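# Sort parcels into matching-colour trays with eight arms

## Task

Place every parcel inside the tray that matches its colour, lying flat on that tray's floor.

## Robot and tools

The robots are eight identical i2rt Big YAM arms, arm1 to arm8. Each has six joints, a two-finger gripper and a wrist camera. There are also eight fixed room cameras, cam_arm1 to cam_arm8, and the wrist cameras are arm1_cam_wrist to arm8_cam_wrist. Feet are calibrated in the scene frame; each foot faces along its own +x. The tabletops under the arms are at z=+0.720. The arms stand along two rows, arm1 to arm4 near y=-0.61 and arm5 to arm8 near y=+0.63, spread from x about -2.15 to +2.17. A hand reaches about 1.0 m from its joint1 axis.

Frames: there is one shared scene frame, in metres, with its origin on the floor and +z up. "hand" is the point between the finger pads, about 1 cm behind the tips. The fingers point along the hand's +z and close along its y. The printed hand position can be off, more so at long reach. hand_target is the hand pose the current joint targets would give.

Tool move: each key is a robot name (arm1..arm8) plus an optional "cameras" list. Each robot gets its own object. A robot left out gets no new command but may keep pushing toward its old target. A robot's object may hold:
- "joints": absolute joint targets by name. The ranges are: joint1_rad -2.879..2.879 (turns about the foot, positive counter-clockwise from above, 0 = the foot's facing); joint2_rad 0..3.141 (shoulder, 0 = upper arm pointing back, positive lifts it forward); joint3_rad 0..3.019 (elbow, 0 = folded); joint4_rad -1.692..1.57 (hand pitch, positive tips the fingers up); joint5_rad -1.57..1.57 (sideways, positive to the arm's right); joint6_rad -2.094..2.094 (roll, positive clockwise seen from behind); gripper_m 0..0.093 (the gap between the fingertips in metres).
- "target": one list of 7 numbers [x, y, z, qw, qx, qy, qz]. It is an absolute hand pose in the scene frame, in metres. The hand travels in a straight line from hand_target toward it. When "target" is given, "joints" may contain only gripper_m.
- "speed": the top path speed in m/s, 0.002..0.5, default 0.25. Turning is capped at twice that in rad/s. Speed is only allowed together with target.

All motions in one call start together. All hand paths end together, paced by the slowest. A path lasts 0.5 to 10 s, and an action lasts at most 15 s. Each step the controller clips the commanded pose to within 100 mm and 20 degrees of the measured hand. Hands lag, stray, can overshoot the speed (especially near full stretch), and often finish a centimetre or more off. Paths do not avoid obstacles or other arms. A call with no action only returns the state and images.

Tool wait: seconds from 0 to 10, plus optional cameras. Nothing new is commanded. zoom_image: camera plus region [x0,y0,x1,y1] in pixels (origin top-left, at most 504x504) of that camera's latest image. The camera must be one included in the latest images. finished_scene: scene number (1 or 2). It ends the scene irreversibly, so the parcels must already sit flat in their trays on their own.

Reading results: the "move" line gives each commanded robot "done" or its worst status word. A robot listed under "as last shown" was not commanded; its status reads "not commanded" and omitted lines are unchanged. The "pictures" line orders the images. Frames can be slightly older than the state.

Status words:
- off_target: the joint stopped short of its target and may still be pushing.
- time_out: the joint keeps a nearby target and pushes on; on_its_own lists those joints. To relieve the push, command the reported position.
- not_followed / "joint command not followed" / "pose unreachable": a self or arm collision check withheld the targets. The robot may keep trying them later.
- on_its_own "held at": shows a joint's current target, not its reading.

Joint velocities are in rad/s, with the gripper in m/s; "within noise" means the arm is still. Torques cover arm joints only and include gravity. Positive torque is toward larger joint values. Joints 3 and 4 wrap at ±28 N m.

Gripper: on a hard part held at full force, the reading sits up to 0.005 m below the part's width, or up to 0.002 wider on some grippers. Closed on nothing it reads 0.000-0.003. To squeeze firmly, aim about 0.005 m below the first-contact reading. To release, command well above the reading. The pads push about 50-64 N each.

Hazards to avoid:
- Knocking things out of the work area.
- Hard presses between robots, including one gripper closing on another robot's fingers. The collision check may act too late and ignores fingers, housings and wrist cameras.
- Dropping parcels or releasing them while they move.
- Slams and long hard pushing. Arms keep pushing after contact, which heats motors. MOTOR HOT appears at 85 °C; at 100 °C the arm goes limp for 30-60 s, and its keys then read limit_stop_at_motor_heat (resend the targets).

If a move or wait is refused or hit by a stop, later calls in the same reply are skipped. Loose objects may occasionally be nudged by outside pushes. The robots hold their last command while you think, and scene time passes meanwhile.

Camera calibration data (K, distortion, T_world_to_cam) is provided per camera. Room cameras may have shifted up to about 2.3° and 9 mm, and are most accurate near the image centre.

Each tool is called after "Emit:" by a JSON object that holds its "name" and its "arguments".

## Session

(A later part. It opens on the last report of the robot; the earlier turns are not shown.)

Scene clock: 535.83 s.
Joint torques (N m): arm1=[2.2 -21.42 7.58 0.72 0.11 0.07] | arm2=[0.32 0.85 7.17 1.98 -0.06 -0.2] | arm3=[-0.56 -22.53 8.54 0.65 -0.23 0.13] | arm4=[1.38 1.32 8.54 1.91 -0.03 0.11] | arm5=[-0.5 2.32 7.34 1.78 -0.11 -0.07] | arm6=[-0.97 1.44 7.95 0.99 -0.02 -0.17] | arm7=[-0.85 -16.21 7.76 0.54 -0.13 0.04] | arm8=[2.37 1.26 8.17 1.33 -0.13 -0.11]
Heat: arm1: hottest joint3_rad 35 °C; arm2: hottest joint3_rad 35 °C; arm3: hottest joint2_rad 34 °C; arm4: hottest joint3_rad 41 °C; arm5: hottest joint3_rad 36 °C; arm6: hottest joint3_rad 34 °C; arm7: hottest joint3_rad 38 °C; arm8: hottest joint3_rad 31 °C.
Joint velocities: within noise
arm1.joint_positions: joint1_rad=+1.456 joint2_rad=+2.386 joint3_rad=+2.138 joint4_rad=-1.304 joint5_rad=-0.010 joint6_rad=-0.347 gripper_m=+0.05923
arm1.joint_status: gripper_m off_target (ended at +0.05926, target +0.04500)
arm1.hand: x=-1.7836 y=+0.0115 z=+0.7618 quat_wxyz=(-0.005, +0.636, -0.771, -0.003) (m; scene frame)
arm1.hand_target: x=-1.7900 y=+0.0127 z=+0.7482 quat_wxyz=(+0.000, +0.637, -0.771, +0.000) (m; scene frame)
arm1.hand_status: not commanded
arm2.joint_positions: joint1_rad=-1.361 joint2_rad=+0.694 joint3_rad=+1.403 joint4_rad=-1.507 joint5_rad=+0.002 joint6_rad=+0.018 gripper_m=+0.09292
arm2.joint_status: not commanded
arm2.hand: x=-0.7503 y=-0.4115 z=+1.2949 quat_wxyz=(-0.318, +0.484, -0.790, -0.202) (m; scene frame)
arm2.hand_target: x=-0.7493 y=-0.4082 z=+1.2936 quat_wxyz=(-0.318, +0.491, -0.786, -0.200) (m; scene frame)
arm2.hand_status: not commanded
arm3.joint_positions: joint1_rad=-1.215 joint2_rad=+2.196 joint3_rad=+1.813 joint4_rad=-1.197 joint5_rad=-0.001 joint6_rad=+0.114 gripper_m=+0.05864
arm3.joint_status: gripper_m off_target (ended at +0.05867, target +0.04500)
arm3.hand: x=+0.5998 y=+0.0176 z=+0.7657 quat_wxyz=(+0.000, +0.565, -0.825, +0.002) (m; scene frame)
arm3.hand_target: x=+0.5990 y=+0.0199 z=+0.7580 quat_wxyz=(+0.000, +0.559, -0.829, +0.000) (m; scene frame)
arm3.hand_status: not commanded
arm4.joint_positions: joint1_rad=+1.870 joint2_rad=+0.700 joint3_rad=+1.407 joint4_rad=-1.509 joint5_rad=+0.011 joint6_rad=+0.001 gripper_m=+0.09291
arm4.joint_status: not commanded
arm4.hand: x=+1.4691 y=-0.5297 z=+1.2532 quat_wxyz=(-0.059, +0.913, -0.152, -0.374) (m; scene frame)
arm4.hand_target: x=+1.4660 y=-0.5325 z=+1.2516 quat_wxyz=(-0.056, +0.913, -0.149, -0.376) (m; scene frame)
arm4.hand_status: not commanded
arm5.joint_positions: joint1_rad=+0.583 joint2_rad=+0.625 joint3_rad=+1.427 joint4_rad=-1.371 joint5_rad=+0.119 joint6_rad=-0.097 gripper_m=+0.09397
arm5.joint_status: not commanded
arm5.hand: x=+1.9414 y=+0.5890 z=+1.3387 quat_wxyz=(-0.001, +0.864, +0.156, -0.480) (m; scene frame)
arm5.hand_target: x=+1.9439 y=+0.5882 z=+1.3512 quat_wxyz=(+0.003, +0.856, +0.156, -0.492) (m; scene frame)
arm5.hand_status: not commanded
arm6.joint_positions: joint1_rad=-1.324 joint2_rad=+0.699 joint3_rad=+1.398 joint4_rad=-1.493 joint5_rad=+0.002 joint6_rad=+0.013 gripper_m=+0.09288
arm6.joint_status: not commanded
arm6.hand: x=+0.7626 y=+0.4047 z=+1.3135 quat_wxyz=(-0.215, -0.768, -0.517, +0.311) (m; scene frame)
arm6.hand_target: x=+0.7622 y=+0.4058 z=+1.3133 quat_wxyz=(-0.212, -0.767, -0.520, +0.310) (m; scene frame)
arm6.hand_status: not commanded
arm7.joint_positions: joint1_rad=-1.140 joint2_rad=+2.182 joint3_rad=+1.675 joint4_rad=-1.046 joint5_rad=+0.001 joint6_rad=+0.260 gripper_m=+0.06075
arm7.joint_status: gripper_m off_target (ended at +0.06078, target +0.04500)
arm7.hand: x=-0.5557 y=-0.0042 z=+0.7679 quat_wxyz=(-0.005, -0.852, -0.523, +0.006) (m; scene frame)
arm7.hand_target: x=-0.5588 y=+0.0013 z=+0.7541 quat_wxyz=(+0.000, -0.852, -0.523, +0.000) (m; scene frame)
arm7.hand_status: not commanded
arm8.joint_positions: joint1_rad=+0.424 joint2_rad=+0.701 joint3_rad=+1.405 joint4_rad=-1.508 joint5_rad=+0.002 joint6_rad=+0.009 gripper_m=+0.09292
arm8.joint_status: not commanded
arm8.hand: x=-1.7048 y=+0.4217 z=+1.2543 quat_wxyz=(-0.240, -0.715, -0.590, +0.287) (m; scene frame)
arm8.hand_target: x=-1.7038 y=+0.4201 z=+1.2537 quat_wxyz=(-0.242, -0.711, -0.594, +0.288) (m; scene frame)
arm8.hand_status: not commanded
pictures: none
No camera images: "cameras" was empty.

Emit:
{"name": "move", "arguments": {"arm1": {"target": [-1.784, 0.0, 0.88, 0, 0.637, -0.771, 0], "speed": 0.15}, "arm3": {"target": [0.595, 0.005, 0.88, 0, 0.559, -0.829, 0], "speed": 0.15}, "arm7": {"target": [-0.557, 0.008, 0.88, 0, -0.852, -0.523, 0], "speed": 0.15}, "cameras": ["cam_arm7"]}}

Emit:
{"name": "move", "arguments": {"arm1": {"joints": {"joint2_rad": 1.25, "joint3_rad": 1.35, "joint4_rad": -1.66}}, "arm3": {"joints": {"joint2_rad": 1.25, "joint3_rad": 1.35, "joint4_rad": -1.66}}, "arm7": {"joints": {"joint2_rad": 1.25, "joint3_rad": 1.35, "joint4_rad": -1.66}}, "cameras": ["cam_arm1","cam_arm3","cam_arm7"]}}

Emit:
{"name": "move", "arguments": {"arm1": {"joints": {"joint1_rad": -1.545, "joint6_rad": 0.214}}, "arm3": {"joints": {"joint1_rad": 2.105, "joint6_rad": -0.157}}, "arm7": {"joints": {"joint1_rad": 2.145, "joint6_rad": 0.127}}, "cameras": ["cam_arm1","cam_arm3","cam_arm7"]}}

Scene clock: 553.07 s.
Joint torques (N m): arm1=[0.85 -21.77 12.42 -0.16 0.12 -0.08] | arm2=[0.32 0.85 7.16 1.98 -0.06 -0.2] | arm3=[-0.67 -24.76 13.67 -0.35 -0.24 0.12] | arm4=[1.44 1.32 8.53 1.89 -0.03 0.11] | arm5=[-0.21 3.66 7.42 1.77 -0.1 -0.02] | arm6=[-0.91 1.49 7.95 0.99 -0.02 -0.18] | arm7=[-0.79 -17.73 14.32 -0.5 -0.1 0.06] | arm8=[2.2 1.32 8.14 1.39 -0.13 -0.11]
Heat: arm1: hottest joint2_rad 34 °C; arm2: hottest joint3_rad 35 °C; arm3: hottest joint2_rad 35 °C; arm4: hottest joint3_rad 41 °C; arm5: hottest joint3_rad 36 °C; arm6: hottest joint3_rad 34 °C; arm7: hottest joint3_rad 38 °C; arm8: hottest joint3_rad 31 °C.
move: arm1 off_target; arm3 off_target; arm7 off_target
Joint velocities: within noise
arm1.joint_positions: joint1_rad=+1.456 joint2_rad=+2.285 joint3_rad=+2.229 joint4_rad=-1.539 joint5_rad=-0.010 joint6_rad=-0.350 gripper_m=+0.05924
arm1.joint_status: not commanded
arm1.hand: x=-1.7954 y=-0.0065 z=+0.8657 quat_wxyz=(+0.015, +0.637, -0.771, +0.005) (m; scene frame)
arm1.hand_target: x=-1.7843 y=-0.0007 z=+0.8800 quat_wxyz=(-0.001, +0.637, -0.771, +0.000) (m; scene frame)
arm1.hand_status: off_target (0.019 m and 1.8 deg from the pose sent, 0.119 m and 0.7 deg at the start)
arm2, arm4, arm5, arm6, arm8: as last shown
arm3.joint_positions: joint1_rad=-1.215 joint2_rad=+2.093 joint3_rad=+1.845 joint4_rad=-1.402 joint5_rad=-0.001 joint6_rad=+0.114 gripper_m=+0.05864
arm3.joint_status: not commanded
arm3.hand: x=+0.5916 y=-0.0122 z=+0.8421 quat_wxyz=(+0.026, +0.565, -0.825, +0.025) (m; scene frame)
arm3.hand_target: x=+0.5946 y=+0.0031 z=+0.8801 quat_wxyz=(+0.000, +0.559, -0.829, +0.000) (m; scene frame)
arm3.hand_status: off_target (0.042 m and 4.2 deg from the pose sent, 0.115 m and 0.9 deg at the start)
arm7.joint_positions: joint1_rad=-1.140 joint2_rad=+2.053 joint3_rad=+1.687 joint4_rad=-1.266 joint5_rad=+0.001 joint6_rad=+0.260 gripper_m=+0.06075
arm7.joint_status: not commanded
arm7.hand: x=-0.5487 y=+0.0287 z=+0.8502 quat_wxyz=(+0.024, -0.852, -0.523, -0.021) (m; scene frame)
arm7.hand_target: x=-0.5566 y=+0.0097 z=+0.8804 quat_wxyz=(+0.000, -0.852, -0.523, +0.000) (m; scene frame)
arm7.hand_status: off_target (0.037 m and 3.6 deg from the pose sent, 0.113 m and 0.9 deg at the start)
pictures: cam_arm7

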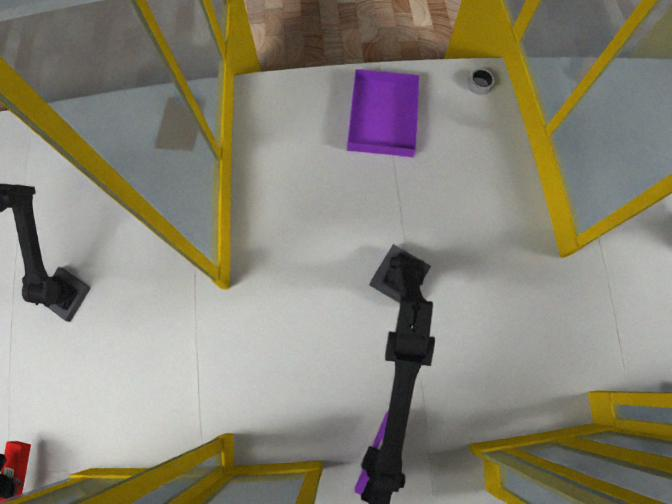

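Scene clock: 554.77 s.
Joint torques (N m): arm1=[0.73 -8.12 7.94 0.12 0.11 -0.07] | arm2=[0.32 0.85 7.16 1.96 -0.06 -0.2] | arm3=[-0.62 -9.64 9.59 -0.06 -0.23 0.12] | arm4=[1.44 1.32 8.53 1.89 -0.03 0.11] | arm5=[-0.5 2.96 7.34 1.87 -0.09 -0.1] | arm6=[-0.91 1.55 7.94 1.01 -0.02 -0.17] | arm7=[-0.91 -6.95 9.35 -0.21 -0.1 0.06] | arm8=[2.32 1.32 8.21 1.35 -0.14 -0.08]
Heat: arm1: hottest joint2_rad 34 °C; arm2: hottest joint3_rad 35 °C; arm3: hottest joint2_rad 35 °C; arm4: hottest joint3_rad 41 °C; arm5: hottest joint3_rad 36 °C; arm6: hottest joint3_rad 34 °C; arm7: hottest joint3_rad 38 °C; arm8: hottest joint3_rad 31 °C.
move: arm1 done; arm3 done; arm7 done
Joint velocities: within noise
arm1.joint_positions: joint1_rad=+1.456 joint2_rad=+1.254 joint3_rad=+1.358 joint4_rad=-1.654 joint5_rad=-0.010 joint6_rad=-0.350 gripper_m=+0.05924
arm1.joint_status: all done
arm1.hand: x=-1.9720 y=-0.2990 z=+1.0686 quat_wxyz=(-0.006, +0.637, -0.770, -0.003) (m; scene frame)
arm1.hand_target: x=-1.9711 y=-0.3042 z=+1.0670 quat_wxyz=(-0.002, +0.637, -0.771, +0.000) (m; scene frame)
arm1.hand_status: not commanded
arm2, arm4, arm5, arm6, arm8: as last shown
arm3.joint_positions: joint1_rad=-1.215 joint2_rad=+1.246 joint3_rad=+1.345 joint4_rad=-1.653 joint5_rad=-0.001 joint6_rad=+0.114 gripper_m=+0.05864
arm3.joint_status: all done
arm3.hand: x=+0.5221 y=-0.2753 z=+1.0573 quat_wxyz=(-0.010, +0.565, -0.825, -0.007) (m; scene frame)
arm3.hand_target: x=+0.5214 y=-0.2752 z=+1.0577 quat_wxyz=(-0.006, +0.559, -0.829, -0.006) (m; scene frame)
arm3.hand_status: not commanded
arm7.joint_positions: joint1_rad=-1.140 joint2_rad=+1.243 joint3_rad=+1.358 joint4_rad=-1.652 joint5_rad=+0.001 joint6_rad=+0.260 gripper_m=+0.06075
arm7.joint_status: all done
arm7.hand: x=-0.4973 y=+0.2697 z=+1.1074 quat_wxyz=(-0.011, -0.852, -0.523, +0.012) (m; scene frame)
arm7.hand_target: x=-0.4987 y=+0.2727 z=+1.1019 quat_wxyz=(-0.003, -0.852, -0.523, +0.003) (m; scene frame)
arm7.hand_status: not commanded
pictures: cam_arm1, cam_arm3, cam_arm7

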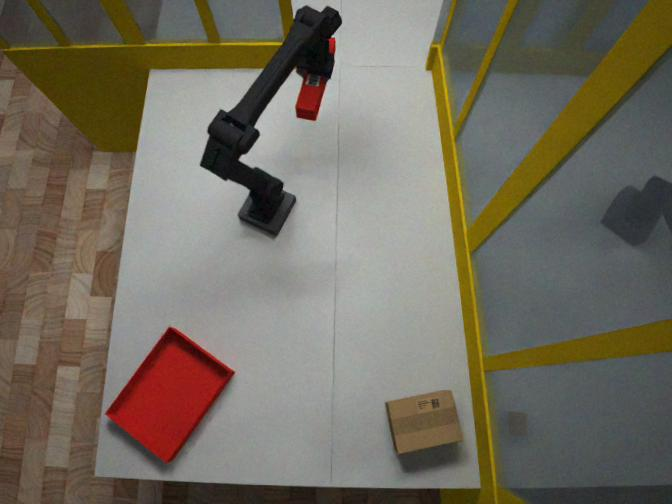

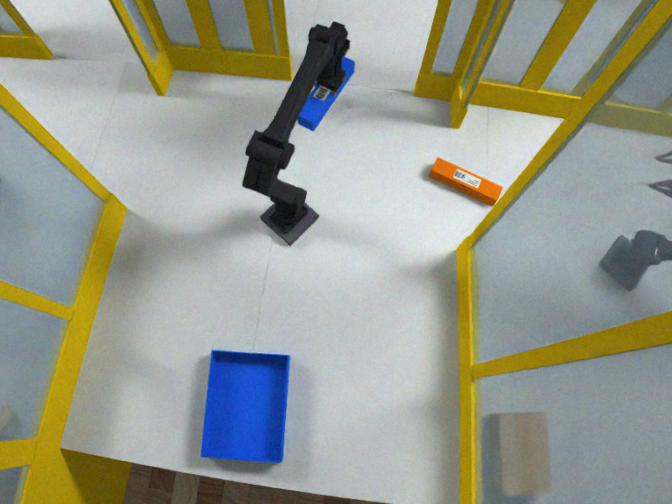

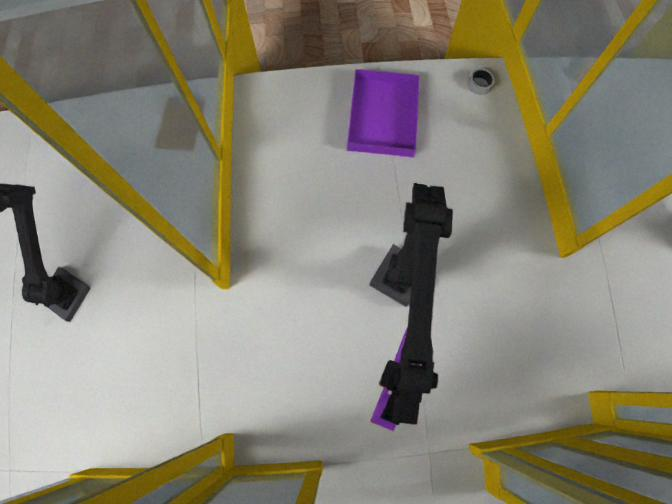

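Scene clock: 557.33 s.
Joint torques (N m): arm1=[0.91 -8.18 7.95 0.02 0.14 0.09] | arm2=[0.32 0.85 7.16 1.96 -0.06 -0.2] | arm3=[0.5 -12.28 9.57 -0.13 -0.17 -0.21] | arm4=[1.44 1.32 8.54 1.91 -0.03 0.11] | arm5=[-0.15 3.08 7.45 1.78 -0.1 -0.02] | arm6=[-0.97 1.44 7.95 0.99 -0.02 -0.18] | arm7=[0.38 -8.76 9.32 -0.21 -0.08 0.05] | arm8=[1.9 1.26 8.12 1.31 -0.13 -0.11]
Heat: arm1: hottest joint2_rad 34 °C; arm2: hottest joint3_rad 35 °C; arm3: hottest joint2_rad 34 °C; arm4: hottest joint3_rad 41 °C; arm5: hottest joint3_rad 36 °C; arm6: hottest joint3_rad 34 °C; arm7: hottest joint3_rad 38 °C; arm8: hottest joint3_rad 31 °C.
move: arm1 done; arm3 done; arm7 done
Joint velocities: within noise
arm1.joint_positions: joint1_rad=-1.535 joint2_rad=+1.257 joint3_rad=+1.358 joint4_rad=-1.654 joint5_rad=-0.008 joint6_rad=+0.207 gripper_m=+0.05925
arm1.joint_status: all done
arm1.hand: x=-2.2853 y=-0.9310 z=+1.0732 quat_wxyz=(-0.014, -0.883, -0.469, +0.005) (m; scene frame)
arm1.hand_target: x=-2.2870 y=-0.9255 z=+1.0724 quat_wxyz=(-0.012, -0.887, -0.461, +0.003) (m; scene frame)
arm1.hand_status: not commanded
arm2, arm4, arm5, arm6, arm8: as last shown
arm3.joint_positions: joint1_rad=+2.093 joint2_rad=+1.274 joint3_rad=+1.345 joint4_rad=-1.653 joint5_rad=-0.003 joint6_rad=-0.142 gripper_m=+0.05869
arm3.joint_status: all done
arm3.hand: x=+0.4026 y=-0.9664 z=+1.0434 quat_wxyz=(-0.002, +0.688, +0.726, +0.009) (m; scene frame)
arm3.hand_target: x=+0.4073 y=-0.9621 z=+1.0530 quat_wxyz=(+0.005, +0.678, +0.735, +0.001) (m; scene frame)
arm3.hand_status: not commanded
arm7.joint_positions: joint1_rad=+2.139 joint2_rad=+1.265 joint3_rad=+1.358 joint4_rad=-1.652 joint5_rad=+0.000 joint6_rad=+0.134 gripper_m=+0.06061
arm7.joint_status: all done
arm7.hand: x=-0.3975 y=+0.9690 z=+1.1022 quat_wxyz=(-0.005, +0.631, -0.776, -0.006) (m; scene frame)
arm7.hand_target: x=-0.4003 y=+0.9628 z=+1.1037 quat_wxyz=(-0.004, +0.636, -0.772, -0.005) (m; scene frame)
arm7.hand_status: not commanded
pictures: cam_arm1, cam_arm3, cam_arm7

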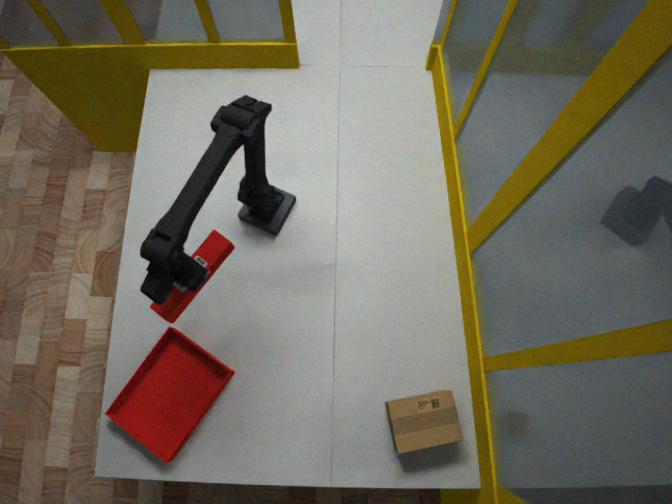

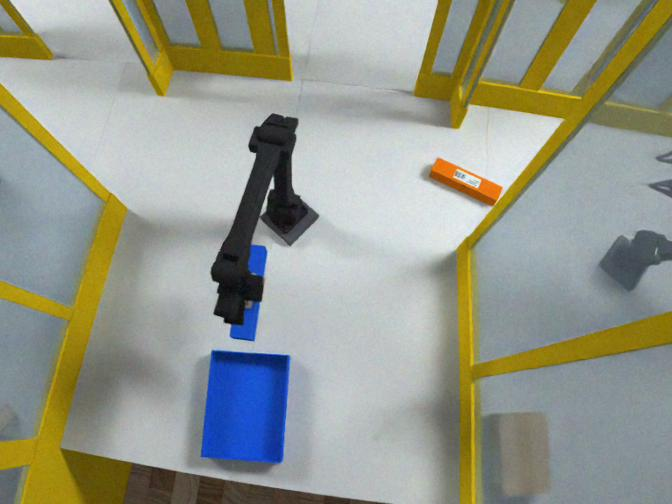

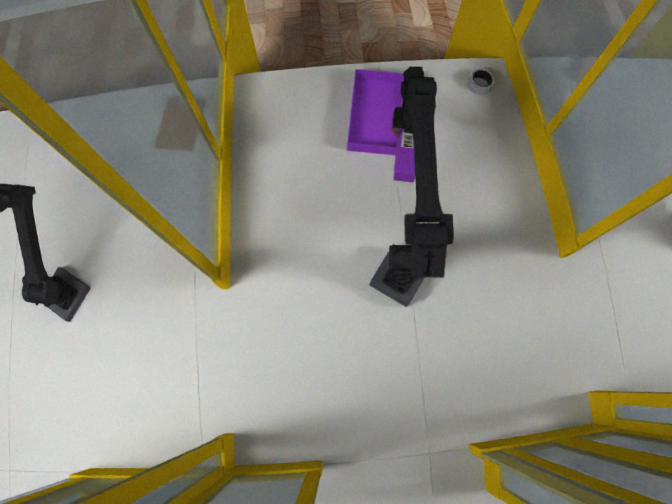

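Emit:
{"name": "move", "arguments": {"arm1": {"target": [-2.417, -1.241, 0.95, 0, 0.886, 0.463, 0], "speed": 0.25}, "arm3": {"target": [0.383, -1.293, 0.95, 0, 0.678, 0.735, 0], "speed": 0.25}, "arm7": {"target": [-0.378, 1.318, 0.95, 0, 0.636, -0.772, 0], "speed": 0.25}, "cameras": ["arm1_cam_wrist","arm3_cam_wrist","arm7_cam_wrist","cam_arm1","cam_arm3","cam_arm7"]}}

Scene clock: 577.67 s.
Joint torques (N m): arm1=[0.97 -19.49 12.63 -0.21 0.22 0.06] | arm2=[0.32 0.85 7.17 1.98 -0.06 -0.2] | arm3=[0.56 -24.06 14.34 -0.35 0.02 -0.16] | arm4=[1.44 1.32 8.53 1.89 -0.03 0.11] | arm5=[-0.32 3.19 7.3 1.84 -0.1 -0.01] | arm6=[-0.91 1.49 7.97 1.01 -0.02 -0.17] | arm7=[0.38 -18.26 15.68 -0.47 -0.02 0.06] | arm8=[2.43 1.32 8.24 1.29 -0.15 -0.1]
Heat: arm1: hottest joint3_rad 35 °C; arm2: hottest joint3_rad 35 °C; arm3: hottest joint2_rad 33 °C; arm4: hottest joint3_rad 41 °C; arm5: hottest joint3_rad 36 °C; arm6: hottest joint3_rad 34 °C; arm7: hottest joint3_rad 39 °C; arm8: hottest joint3_rad 31 °C.
move: arm1 off_target; arm3 off_target; arm7 off_target
Joint velocities: within noise
arm1.joint_positions: joint1_rad=-1.535 joint2_rad=+2.220 joint3_rad=+2.294 joint4_rad=-1.670 joint5_rad=+0.004 joint6_rad=+0.207 gripper_m=+0.05925
arm1.joint_status: not commanded
arm1.hand: x=-2.4099 y=-1.2328 z=+0.9452 quat_wxyz=(+0.004, -0.883, -0.469, -0.008) (m; scene frame)
arm1.hand_target: x=-2.4169 y=-1.2404 z=+0.9499 quat_wxyz=(+0.000, -0.886, -0.463, +0.001) (m; scene frame)
arm1.hand_status: off_target (0.012 m and 1.2 deg from the pose sent, 0.359 m and 1.9 deg at the start)
arm2, arm4, arm5, arm6, arm8: as last shown
arm3.joint_positions: joint1_rad=+2.096 joint2_rad=+2.189 joint3_rad=+2.264 joint4_rad=-1.672 joint5_rad=+0.001 joint6_rad=-0.142 gripper_m=+0.05869
arm3.joint_status: not commanded
arm3.hand: x=+0.3767 y=-1.2813 z=+0.9296 quat_wxyz=(-0.009, +0.686, +0.727, +0.014) (m; scene frame)
arm3.hand_target: x=+0.3830 y=-1.2917 z=+0.9499 quat_wxyz=(+0.004, +0.678, +0.735, -0.004) (m; scene frame)
arm3.hand_status: off_target (0.024 m and 2.3 deg from the pose sent, 0.340 m and 1.9 deg at the start; a joint's target at an end of its range on 27 of 83 steps)
arm7.joint_positions: joint1_rad=+2.139 joint2_rad=+2.274 joint3_rad=+2.292 joint4_rad=-1.626 joint5_rad=+0.000 joint6_rad=+0.134 gripper_m=+0.06061
arm7.joint_status: not commanded
arm7.hand: x=-0.3735 y=+1.3039 z=+0.9374 quat_wxyz=(+0.012, +0.631, -0.776, +0.012) (m; scene frame)
arm7.hand_target: x=-0.3782 y=+1.3169 z=+0.9501 quat_wxyz=(-0.001, +0.636, -0.772, -0.001) (m; scene frame)
arm7.hand_status: off_target (0.019 m and 2.1 deg from the pose sent, 0.381 m and 1.2 deg at the start)
pictures: arm1_cam_wrist, arm3_cam_wrist, arm7_cam_wrist, cam_arm1, cam_arm3, cam_arm7
camera_calibration:
arm1_cam_wrist: T_world_to_cam=[[-0.819064, 0.57369, -0.00363485, -1.26213], [0.462018, 0.663358, 0.588638, 1.3795], [0.340107, 0.480453, -0.808388, 2.30266], [0, 0, 0, 1]] pos_world=[-2.45427, -1.29735, 1.04483]
arm3_cam_wrist: T_world_to_cam=[[-0.998623, -0.0524525, 0.00120584, 0.306727], [-0.0409047, 0.792749, 0.608174, 0.471714], [-0.0328562, 0.607287, -0.793803, 1.65243], [0, 0, 0, 1]] pos_world=[0.379893, -1.36136, 1.02445]
arm7_cam_wrist: T_world_to_cam=[[0.981879, -0.188748, 0.0169901, 0.593759], [-0.161191, -0.784641, 0.598628, 0.408076], [-0.0996587, -0.590519, -0.800847, 1.60472], [0, 0, 0, 1]] pos_world=[-0.357296, 1.37988, 1.03076]

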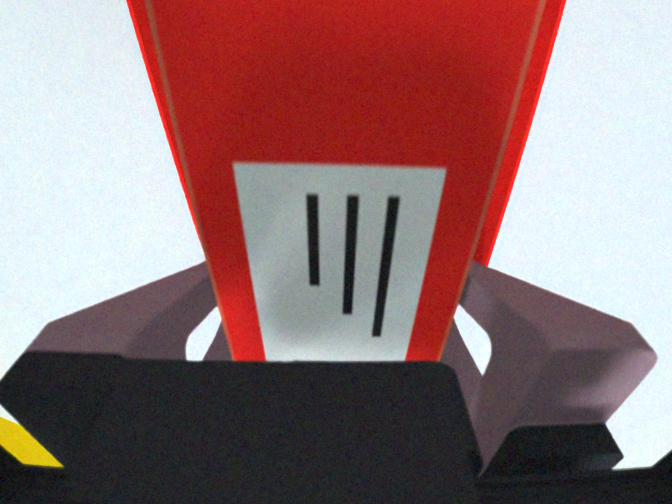

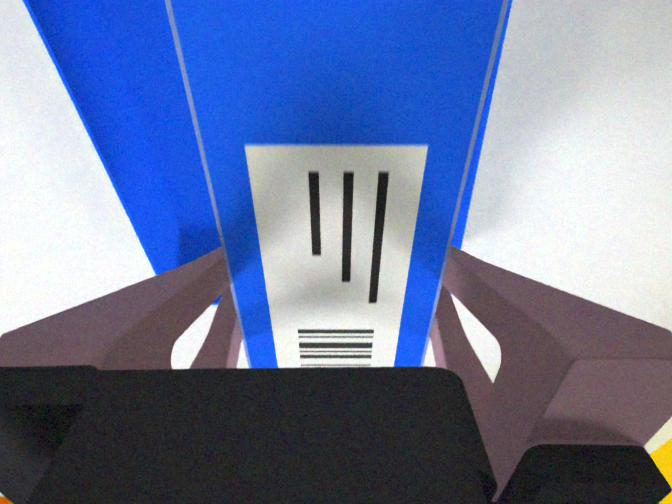

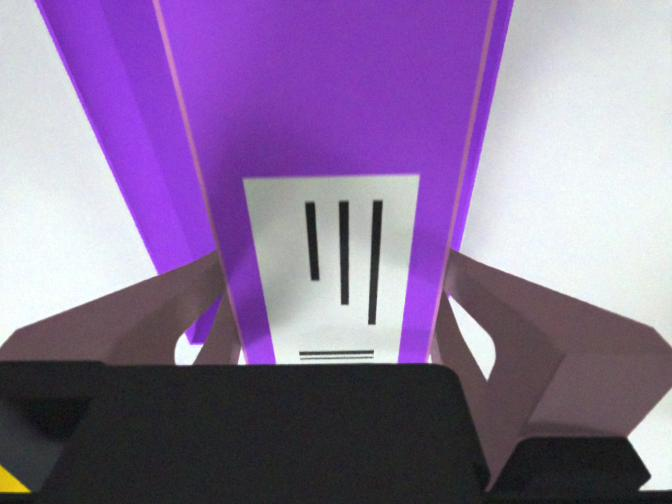

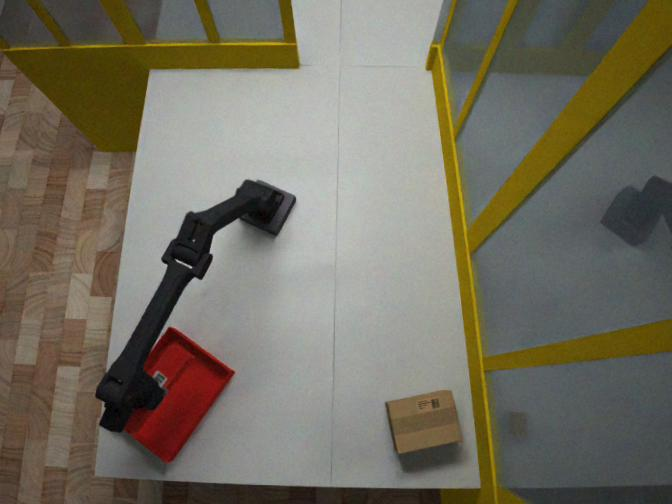

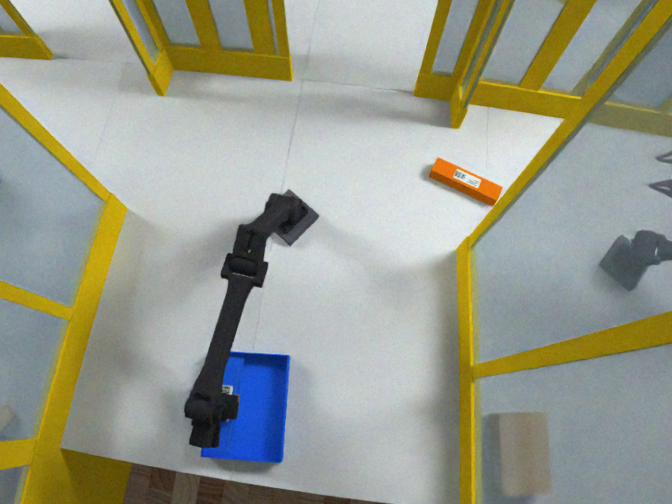

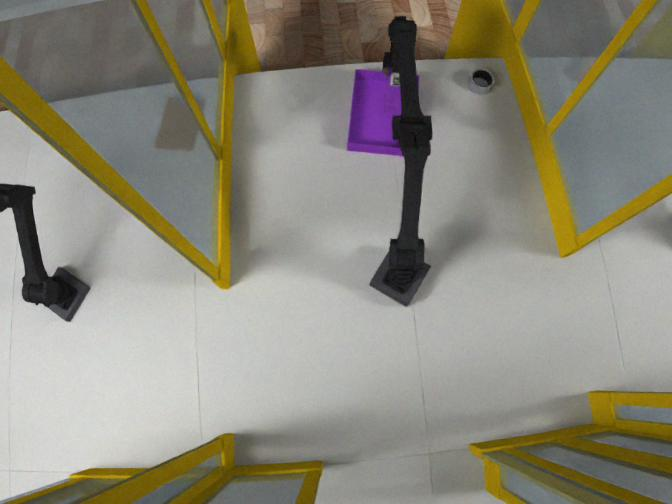

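Emit:
{"name": "zoom_image", "arguments": {"camera": "cam_arm7", "region": [310, 40, 450, 180]}}

Emit:
{"name": "zoom_image", "arguments": {"camera": "cam_arm3", "region": [170, 330, 310, 470]}}

Emit:
{"name": "zoom_image", "arguments": {"camera": "cam_arm1", "region": [90, 320, 240, 470]}}

Scaled by 3.600.

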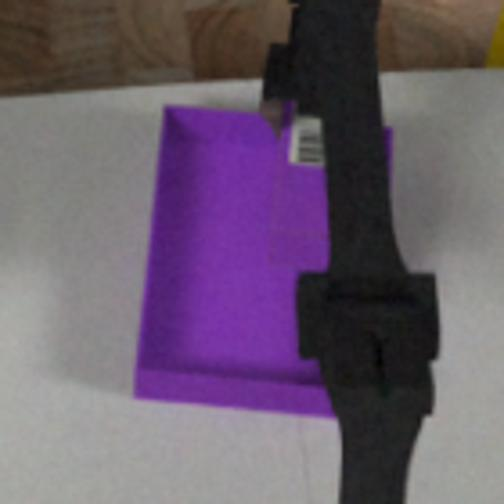

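Scaled by 3.600.

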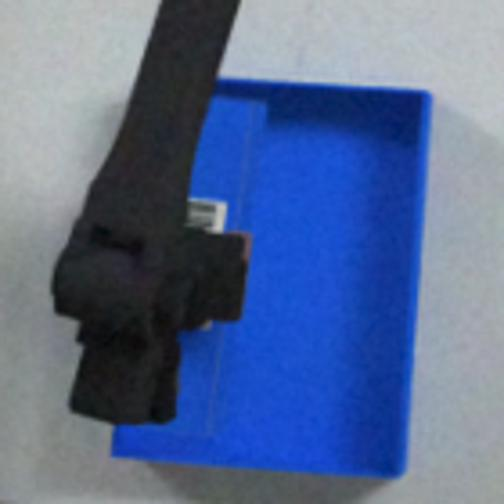

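Scaled by 3.360.

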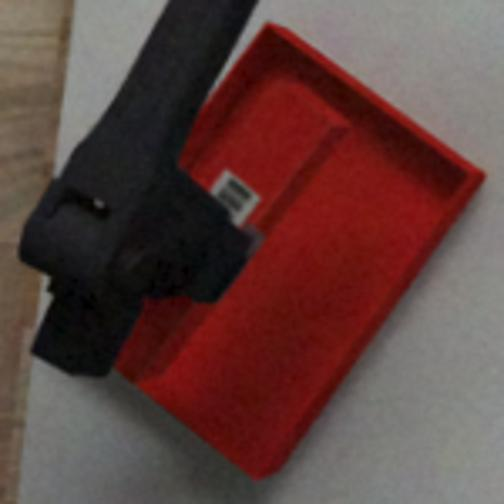

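Emit:
{"name": "move", "arguments": {"arm1": {"target": [-2.428, -1.255, 0.83, 0, 0.887, 0.462, 0], "speed": 0.12}, "arm3": {"target": [0.409, -1.306, 0.84, 0, 0.656, 0.755, 0], "speed": 0.12}, "arm7": {"target": [-0.406, 1.286, 0.83, 0, 0.649, -0.760, 0], "speed": 0.12}, "cameras": ["arm1_cam_wrist","arm3_cam_wrist","arm7_cam_wrist","cam_arm1","cam_arm3","cam_arm7"]}}

Emit:
{"name": "zoom_image", "arguments": {"camera": "cam_arm7", "region": [310, 40, 450, 180]}}

Emit:
{"name": "zoom_image", "arguments": {"camera": "cam_arm3", "region": [170, 330, 310, 470]}}

Emit:
{"name": "zoom_image", "arguments": {"camera": "cam_arm1", "region": [90, 320, 240, 470]}}

Scene clock: 685.50 s.
Joint torques (N m): arm1=[0.67 -20.54 8.32 0.69 0.18 0.04] | arm2=[0.32 0.85 7.17 1.98 -0.06 -0.2] | arm3=[0.56 -24.7 9.62 0.55 0.03 -0.25] | arm4=[1.38 1.32 8.53 1.89 -0.03 0.11] | arm5=[0.15 3.14 7.41 1.87 -0.07 -0.03] | arm6=[-0.91 1.49 7.94 0.98 -0.02 -0.17] | arm7=[0.5 -20.48 8.49 0.46 -0.02 0.08] | arm8=[2.49 1.32 8.21 1.26 -0.15 -0.09]
Heat: arm1: hottest joint3_rad 48 °C; arm2: hottest joint3_rad 36 °C; arm3: hottest joint3_rad 38 °C; arm4: hottest joint3_rad 41 °C; arm5: hottest joint3_rad 37 °C; arm6: hottest joint3_rad 34 °C; arm7: hottest joint3_rad 51 °C; arm8: hottest joint3_rad 31 °C.
move: arm1 off_target; arm3 done; arm7 off_target
Joint velocities: within noise
arm1.joint_positions: joint1_rad=-1.535 joint2_rad=+2.303 joint3_rad=+2.176 joint4_rad=-1.442 joint5_rad=+0.004 joint6_rad=+0.207 gripper_m=+0.05925
arm1.joint_status: not commanded
arm1.hand: x=-2.4192 y=-1.2573 z=+0.8440 quat_wxyz=(-0.004, -0.883, -0.469, +0.003) (m; scene frame)
arm1.hand_target: x=-2.4279 y=-1.2547 z=+0.8303 quat_wxyz=(+0.000, -0.887, -0.462, +0.000) (m; scene frame)
arm1.hand_status: off_target (0.017 m and 1.0 deg from the pose sent, 0.119 m and 1.3 deg at the start)
arm2, arm4, arm5, arm6, arm8: as last shown
arm3.joint_positions: joint1_rad=+2.133 joint2_rad=+2.249 joint3_rad=+2.132 joint4_rad=-1.464 joint5_rad=+0.002 joint6_rad=-0.159 gripper_m=+0.05869
arm3.joint_status: not commanded
arm3.hand: x=+0.4010 y=-1.3006 z=+0.8398 quat_wxyz=(-0.004, +0.667, +0.745, +0.008) (m; scene frame)
arm3.hand_target: x=+0.4091 y=-1.3058 z=+0.8401 quat_wxyz=(+0.000, +0.656, +0.755, +0.000) (m; scene frame)
arm3.hand_status: done (0.010 m and 1.9 deg from the pose sent, 0.098 m and 5.1 deg at the start)
arm7.joint_positions: joint1_rad=+2.176 joint2_rad=+2.255 joint3_rad=+1.939 joint4_rad=-1.284 joint5_rad=+0.000 joint6_rad=+0.134 gripper_m=+0.06061
arm7.joint_status: not commanded
arm7.hand: x=-0.4001 y=+1.2840 z=+0.8176 quat_wxyz=(+0.009, +0.645, -0.764, +0.010) (m; scene frame)
arm7.hand_target: x=-0.4060 y=+1.2859 z=+0.8299 quat_wxyz=(+0.000, +0.649, -0.760, +0.000) (m; scene frame)
arm7.hand_status: off_target (0.014 m and 1.7 deg from the pose sent, 0.114 m and 3.4 deg at the start)
pictures: arm1_cam_wrist, arm3_cam_wrist, arm7_cam_wrist, cam_arm1, cam_arm3, cam_arm7
camera_calibration:
arm1_cam_wrist: T_world_to_cam=[[-0.819026, 0.573675, -0.00961124, -1.25096], [0.467957, 0.677599, 0.567341, 1.5098], [0.331982, 0.46017, -0.823427, 2.20327], [0, 0, 0, 1]] pos_world=[-2.46254, -1.31927, 0.945637]
arm3_cam_wrist: T_world_to_cam=[[-0.994401, -0.105622, 0.00338836, 0.257451], [-0.0829161, 0.79971, 0.594633, 0.579804], [-0.0655157, 0.591022, -0.80399, 1.59418], [0, 0, 0, 1]] pos_world=[0.408528, -1.37868, 0.936059]
arm7_cam_wrist: T_world_to_cam=[[0.988246, -0.152028, 0.0160328, 0.574394], [-0.131917, -0.795088, 0.591974, 0.490466], [-0.0772491, -0.587131, -0.805797, 1.50311], [0, 0, 0, 1]] pos_world=[-0.386828, 1.35981, 0.911648]

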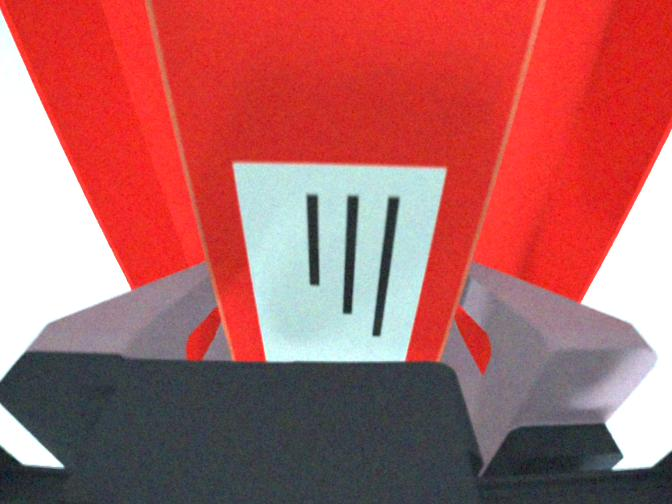

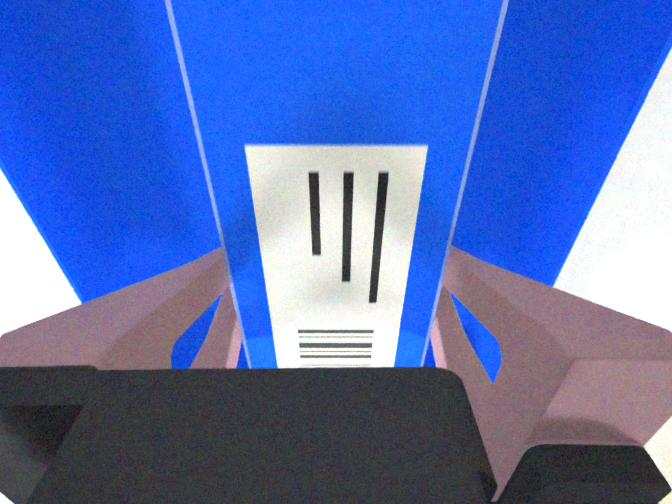

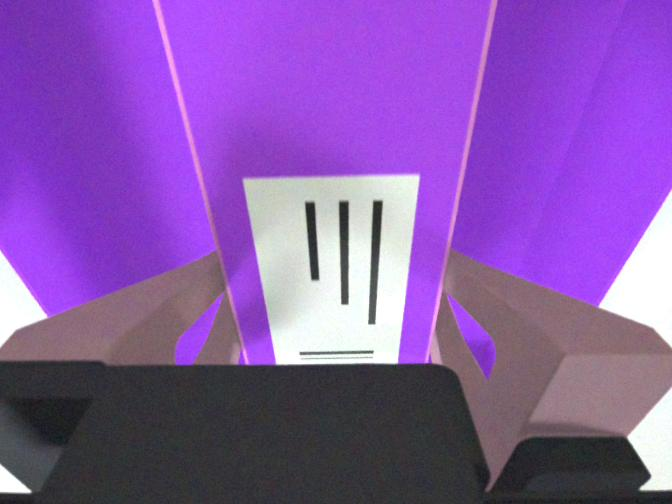

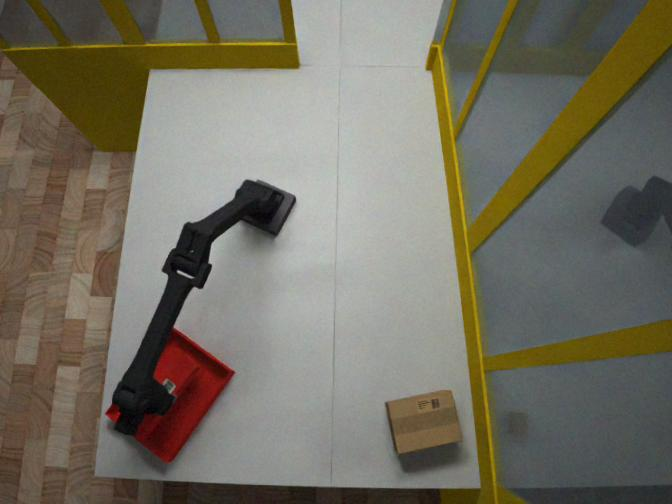

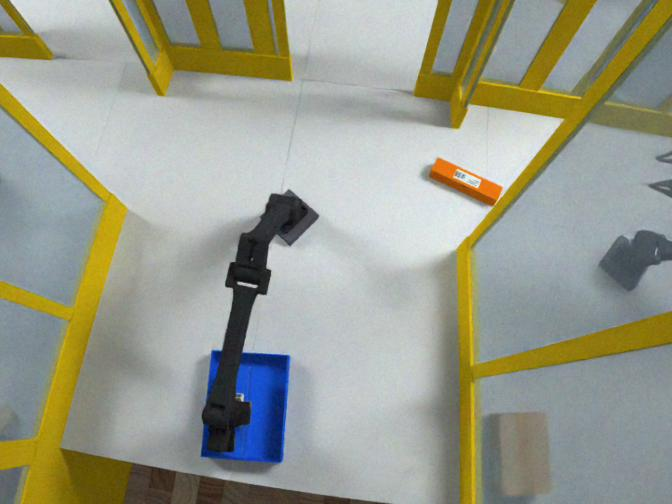

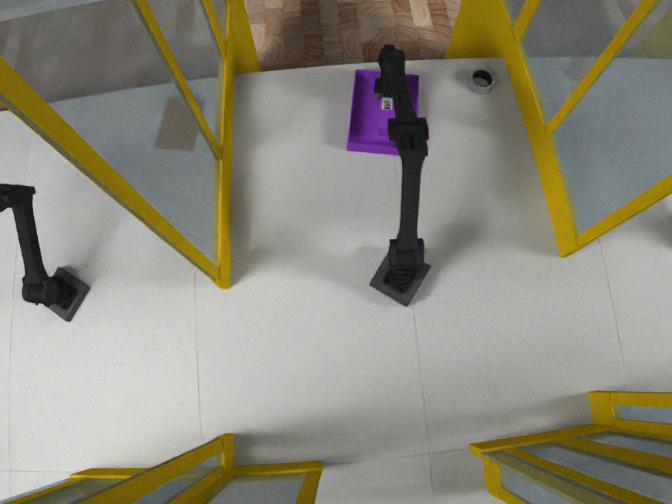

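Scaled by 3.600.

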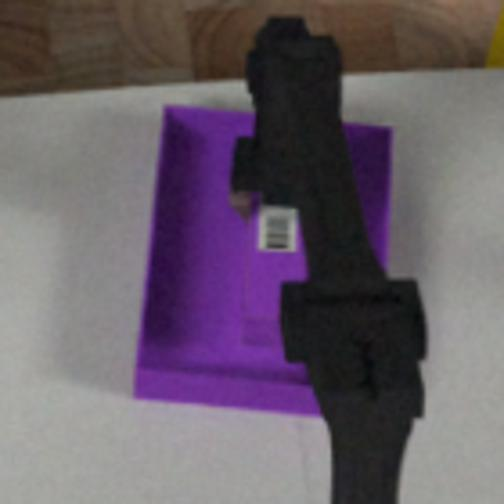

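Scaled by 3.600.

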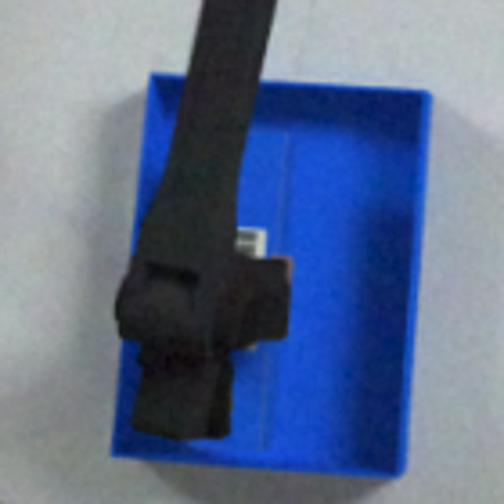

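Scaled by 3.360.

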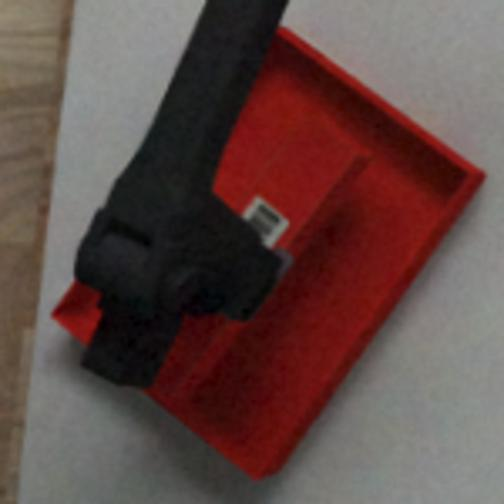

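Emit:
{"name": "move", "arguments": {"arm1": {"target": [-2.431, -1.246, 0.765, 0, 0.887, 0.462, 0], "speed": 0.06}, "arm3": {"target": [0.412, -1.305, 0.778, 0, 0.656, 0.755, 0], "speed": 0.06}, "arm7": {"target": [-0.408, 1.278, 0.785, 0, 0.649, -0.760, 0], "speed": 0.06}, "cameras": ["arm1_cam_wrist","arm3_cam_wrist","arm7_cam_wrist"]}}

Scene clock: 696.13 s.
Joint torques (N m): arm1=[0.79 -20.78 7.75 0.73 0.2 -0.04] | arm2=[0.32 0.85 7.17 1.96 -0.06 -0.2] | arm3=[0.85 -24.59 9.18 0.62 0.02 -0.18] | arm4=[1.44 1.26 8.54 1.91 -0.03 0.11] | arm5=[-0.62 2.67 7.43 1.88 -0.09 -0.04] | arm6=[-0.91 1.44 7.94 0.99 -0.02 -0.17] | arm7=[0.5 -18.49 8.28 0.47 -0.02 0.12] | arm8=[2.37 1.08 8.2 1.28 -0.16 -0.1]
Heat: arm1: hottest joint3_rad 46 °C; arm2: hottest joint3_rad 36 °C; arm3: hottest joint3_rad 37 °C; arm4: hottest joint3_rad 41 °C; arm5: hottest joint3_rad 37 °C; arm6: hottest joint3_rad 35 °C; arm7: hottest joint3_rad 50 °C; arm8: hottest joint3_rad 31 °C.
move: arm1 off_target; arm3 off_target; arm7 done
Joint velocities: within noise
arm1.joint_positions: joint1_rad=-1.544 joint2_rad=+2.326 joint3_rad=+2.049 joint4_rad=-1.288 joint5_rad=+0.004 joint6_rad=+0.207 gripper_m=+0.05925
arm1.joint_status: not commanded
arm1.hand: x=-2.4232 y=-1.2507 z=+0.7810 quat_wxyz=(-0.006, -0.886, -0.464, +0.004) (m; scene frame)
arm1.hand_target: x=-2.4309 y=-1.2457 z=+0.7653 quat_wxyz=(+0.000, -0.887, -0.462, +0.000) (m; scene frame)
arm1.hand_status: off_target (0.018 m and 0.9 deg from the pose sent, 0.081 m and 1.0 deg at the start)
arm2, arm4, arm5, arm6, arm8: as last shown
arm3.joint_positions: joint1_rad=+2.135 joint2_rad=+2.281 joint3_rad=+2.033 joint4_rad=-1.327 joint5_rad=+0.002 joint6_rad=-0.159 gripper_m=+0.05869
arm3.joint_status: not commanded
arm3.hand: x=+0.4026 y=-1.3004 z=+0.7812 quat_wxyz=(-0.002, +0.666, +0.746, +0.005) (m; scene frame)
arm3.hand_target: x=+0.4119 y=-1.3048 z=+0.7781 quat_wxyz=(+0.000, +0.656, +0.755, +0.000) (m; scene frame)
arm3.hand_status: off_target (0.011 m and 1.7 deg from the pose sent, 0.063 m and 1.9 deg at the start)
arm7.joint_positions: joint1_rad=+2.179 joint2_rad=+2.254 joint3_rad=+1.856 joint4_rad=-1.178 joint5_rad=+0.000 joint6_rad=+0.134 gripper_m=+0.06061
arm7.joint_status: not commanded
arm7.hand: x=-0.4021 y=+1.2791 z=+0.7886 quat_wxyz=(+0.001, +0.646, -0.763, +0.000) (m; scene frame)
arm7.hand_target: x=-0.4080 y=+1.2780 z=+0.7851 quat_wxyz=(+0.000, +0.649, -0.760, +0.000) (m; scene frame)
arm7.hand_status: done (0.007 m and 0.5 deg from the pose sent, 0.034 m and 1.7 deg at the start)
pictures: arm1_cam_wrist, arm3_cam_wrist, arm7_cam_wrist
camera_calibration:
arm1_cam_wrist: T_world_to_cam=[[-0.813499, 0.581469, -0.010646, -1.23467], [0.475403, 0.67543, 0.563726, 1.56123], [0.334979, 0.453529, -0.825894, 2.15063], [0, 0, 0, 1]] pos_world=[-2.46703, -1.31195, 0.882938]
arm3_cam_wrist: T_world_to_cam=[[-0.994166, -0.107777, 0.00424786, 0.255692], [-0.084518, 0.802878, 0.590122, 0.622982], [-0.0670121, 0.586321, -0.807303, 1.54413], [0, 0, 0, 1]] pos_world=[0.410329, -1.37798, 0.877863]
arm7_cam_wrist: T_world_to_cam=[[0.988632, -0.149784, 0.0130993, 0.575604], [-0.130278, -0.809862, 0.571971, 0.538791], [-0.0750636, -0.567175, -0.820169, 1.46338], [0, 0, 0, 1]] pos_world=[-0.389022, 1.35255, 0.884505]

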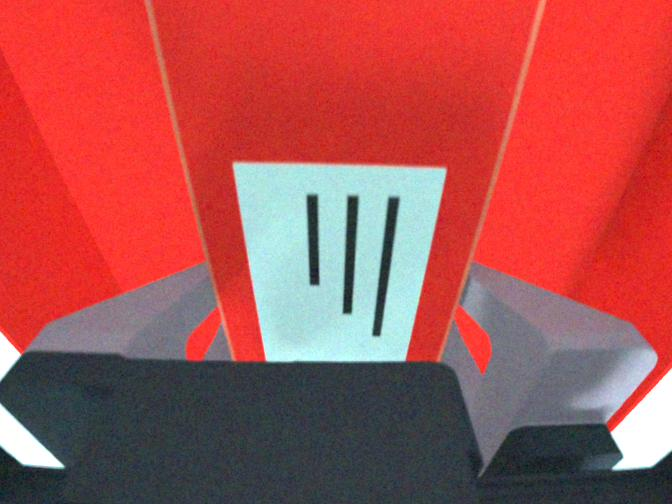

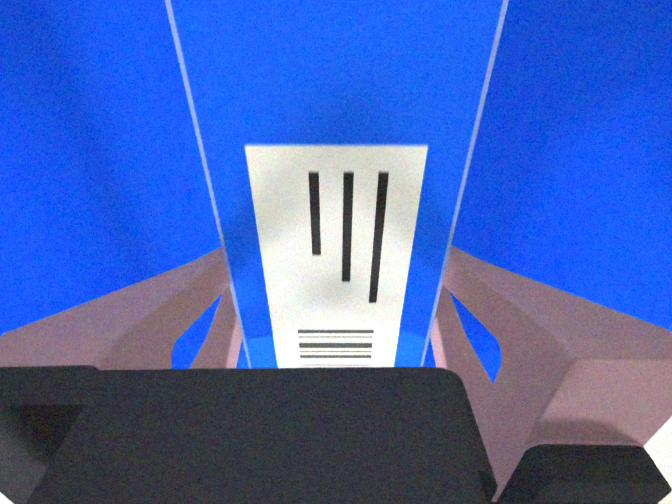

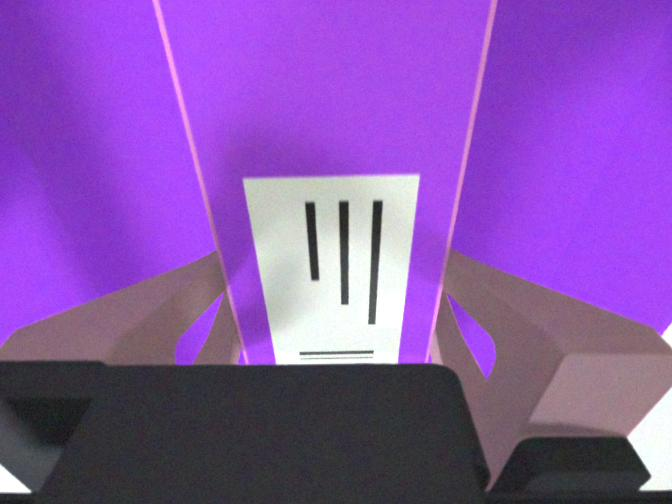

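Emit:
{"name": "move", "arguments": {"arm1": {"target": [-2.431, -1.246, 0.748, 0, 0.887, 0.462, 0], "speed": 0.05}, "arm3": {"target": [0.412, -1.305, 0.760, 0, 0.656, 0.755, 0], "speed": 0.05}, "arm7": {"target": [-0.408, 1.278, 0.764, 0, 0.649, -0.760, 0], "speed": 0.05}, "cameras": []}}

Scene clock: 703.57 s.
Joint torques (N m): arm1=[0.15 -20.48 7.58 0.76 0.2 -0.07] | arm2=[0.32 0.85 7.17 1.96 -0.06 -0.2] | arm3=[0.79 -23.88 8.91 0.64 -0.01 -0.19] | arm4=[1.44 1.26 8.53 1.89 -0.03 0.11] | arm5=[-0.73 2.61 7.34 1.72 -0.08 -0.08] | arm6=[-0.91 1.49 7.97 0.96 -0.02 -0.18] | arm7=[0.44 -17.32 8.21 0.53 -0.01 0.12] | arm8=[2.26 1.32 8.21 1.36 -0.14 -0.1]
Heat: arm1: hottest joint3_rad 43 °C; arm2: hottest joint3_rad 36 °C; arm3: hottest joint2_rad 38 °C; arm4: hottest joint3_rad 41 °C; arm5: hottest joint3_rad 37 °C; arm6: hottest joint3_rad 35 °C; arm7: hottest joint3_rad 49 °C; arm8: hottest joint3_rad 31 °C.
move: arm1 off_target; arm3 off_target; arm7 off_target
Joint velocities: within noise
arm1.joint_positions: joint1_rad=-1.544 joint2_rad=+2.341 joint3_rad=+2.034 joint4_rad=-1.256 joint5_rad=+0.004 joint6_rad=+0.207 gripper_m=+0.05925
arm1.joint_status: not commanded
arm1.hand: x=-2.4234 y=-1.2513 z=+0.7653 quat_wxyz=(-0.006, -0.886, -0.464, +0.005) (m; scene frame)
arm1.hand_target: x=-2.4308 y=-1.2455 z=+0.7482 quat_wxyz=(+0.000, -0.887, -0.462, +0.000) (m; scene frame)
arm1.hand_status: off_target (0.020 m and 1.0 deg from the pose sent, 0.034 m and 0.9 deg at the start)
arm2, arm4, arm5, arm6, arm8: as last shown
arm3.joint_positions: joint1_rad=+2.136 joint2_rad=+2.289 joint3_rad=+2.015 joint4_rad=-1.292 joint5_rad=+0.002 joint6_rad=-0.159 gripper_m=+0.05869
arm3.joint_status: not commanded
arm3.hand: x=+0.4033 y=-1.3022 z=+0.7694 quat_wxyz=(+0.001, +0.666, +0.746, +0.001) (m; scene frame)
arm3.hand_target: x=+0.4119 y=-1.3047 z=+0.7601 quat_wxyz=(+0.000, +0.656, +0.755, +0.000) (m; scene frame)
arm3.hand_status: off_target (0.013 m and 1.5 deg from the pose sent, 0.024 m and 1.7 deg at the start)
arm6.hand: x=+0.7626 y=+0.4047 z=+1.3135 quat_wxyz=(-0.215, -0.768, -0.517, +0.312) (m; scene frame)
arm6.hand_target: x=+0.7622 y=+0.4058 z=+1.3133 quat_wxyz=(-0.212, -0.767, -0.520, +0.311) (m; scene frame)
arm7.joint_positions: joint1_rad=+2.179 joint2_rad=+2.260 joint3_rad=+1.840 joint4_rad=-1.139 joint5_rad=+0.000 joint6_rad=+0.134 gripper_m=+0.06061
arm7.joint_status: not commanded
arm7.hand: x=-0.4020 y=+1.2814 z=+0.7789 quat_wxyz=(-0.005, +0.646, -0.763, -0.006) (m; scene frame)
arm7.hand_target: x=-0.4080 y=+1.2777 z=+0.7643 quat_wxyz=(+0.000, +0.649, -0.760, +0.000) (m; scene frame)
arm7.hand_status: off_target (0.016 m and 1.0 deg from the pose sent, 0.025 m and 0.5 deg at the start)
pictures: none
No camera images: "cameras" was empty.


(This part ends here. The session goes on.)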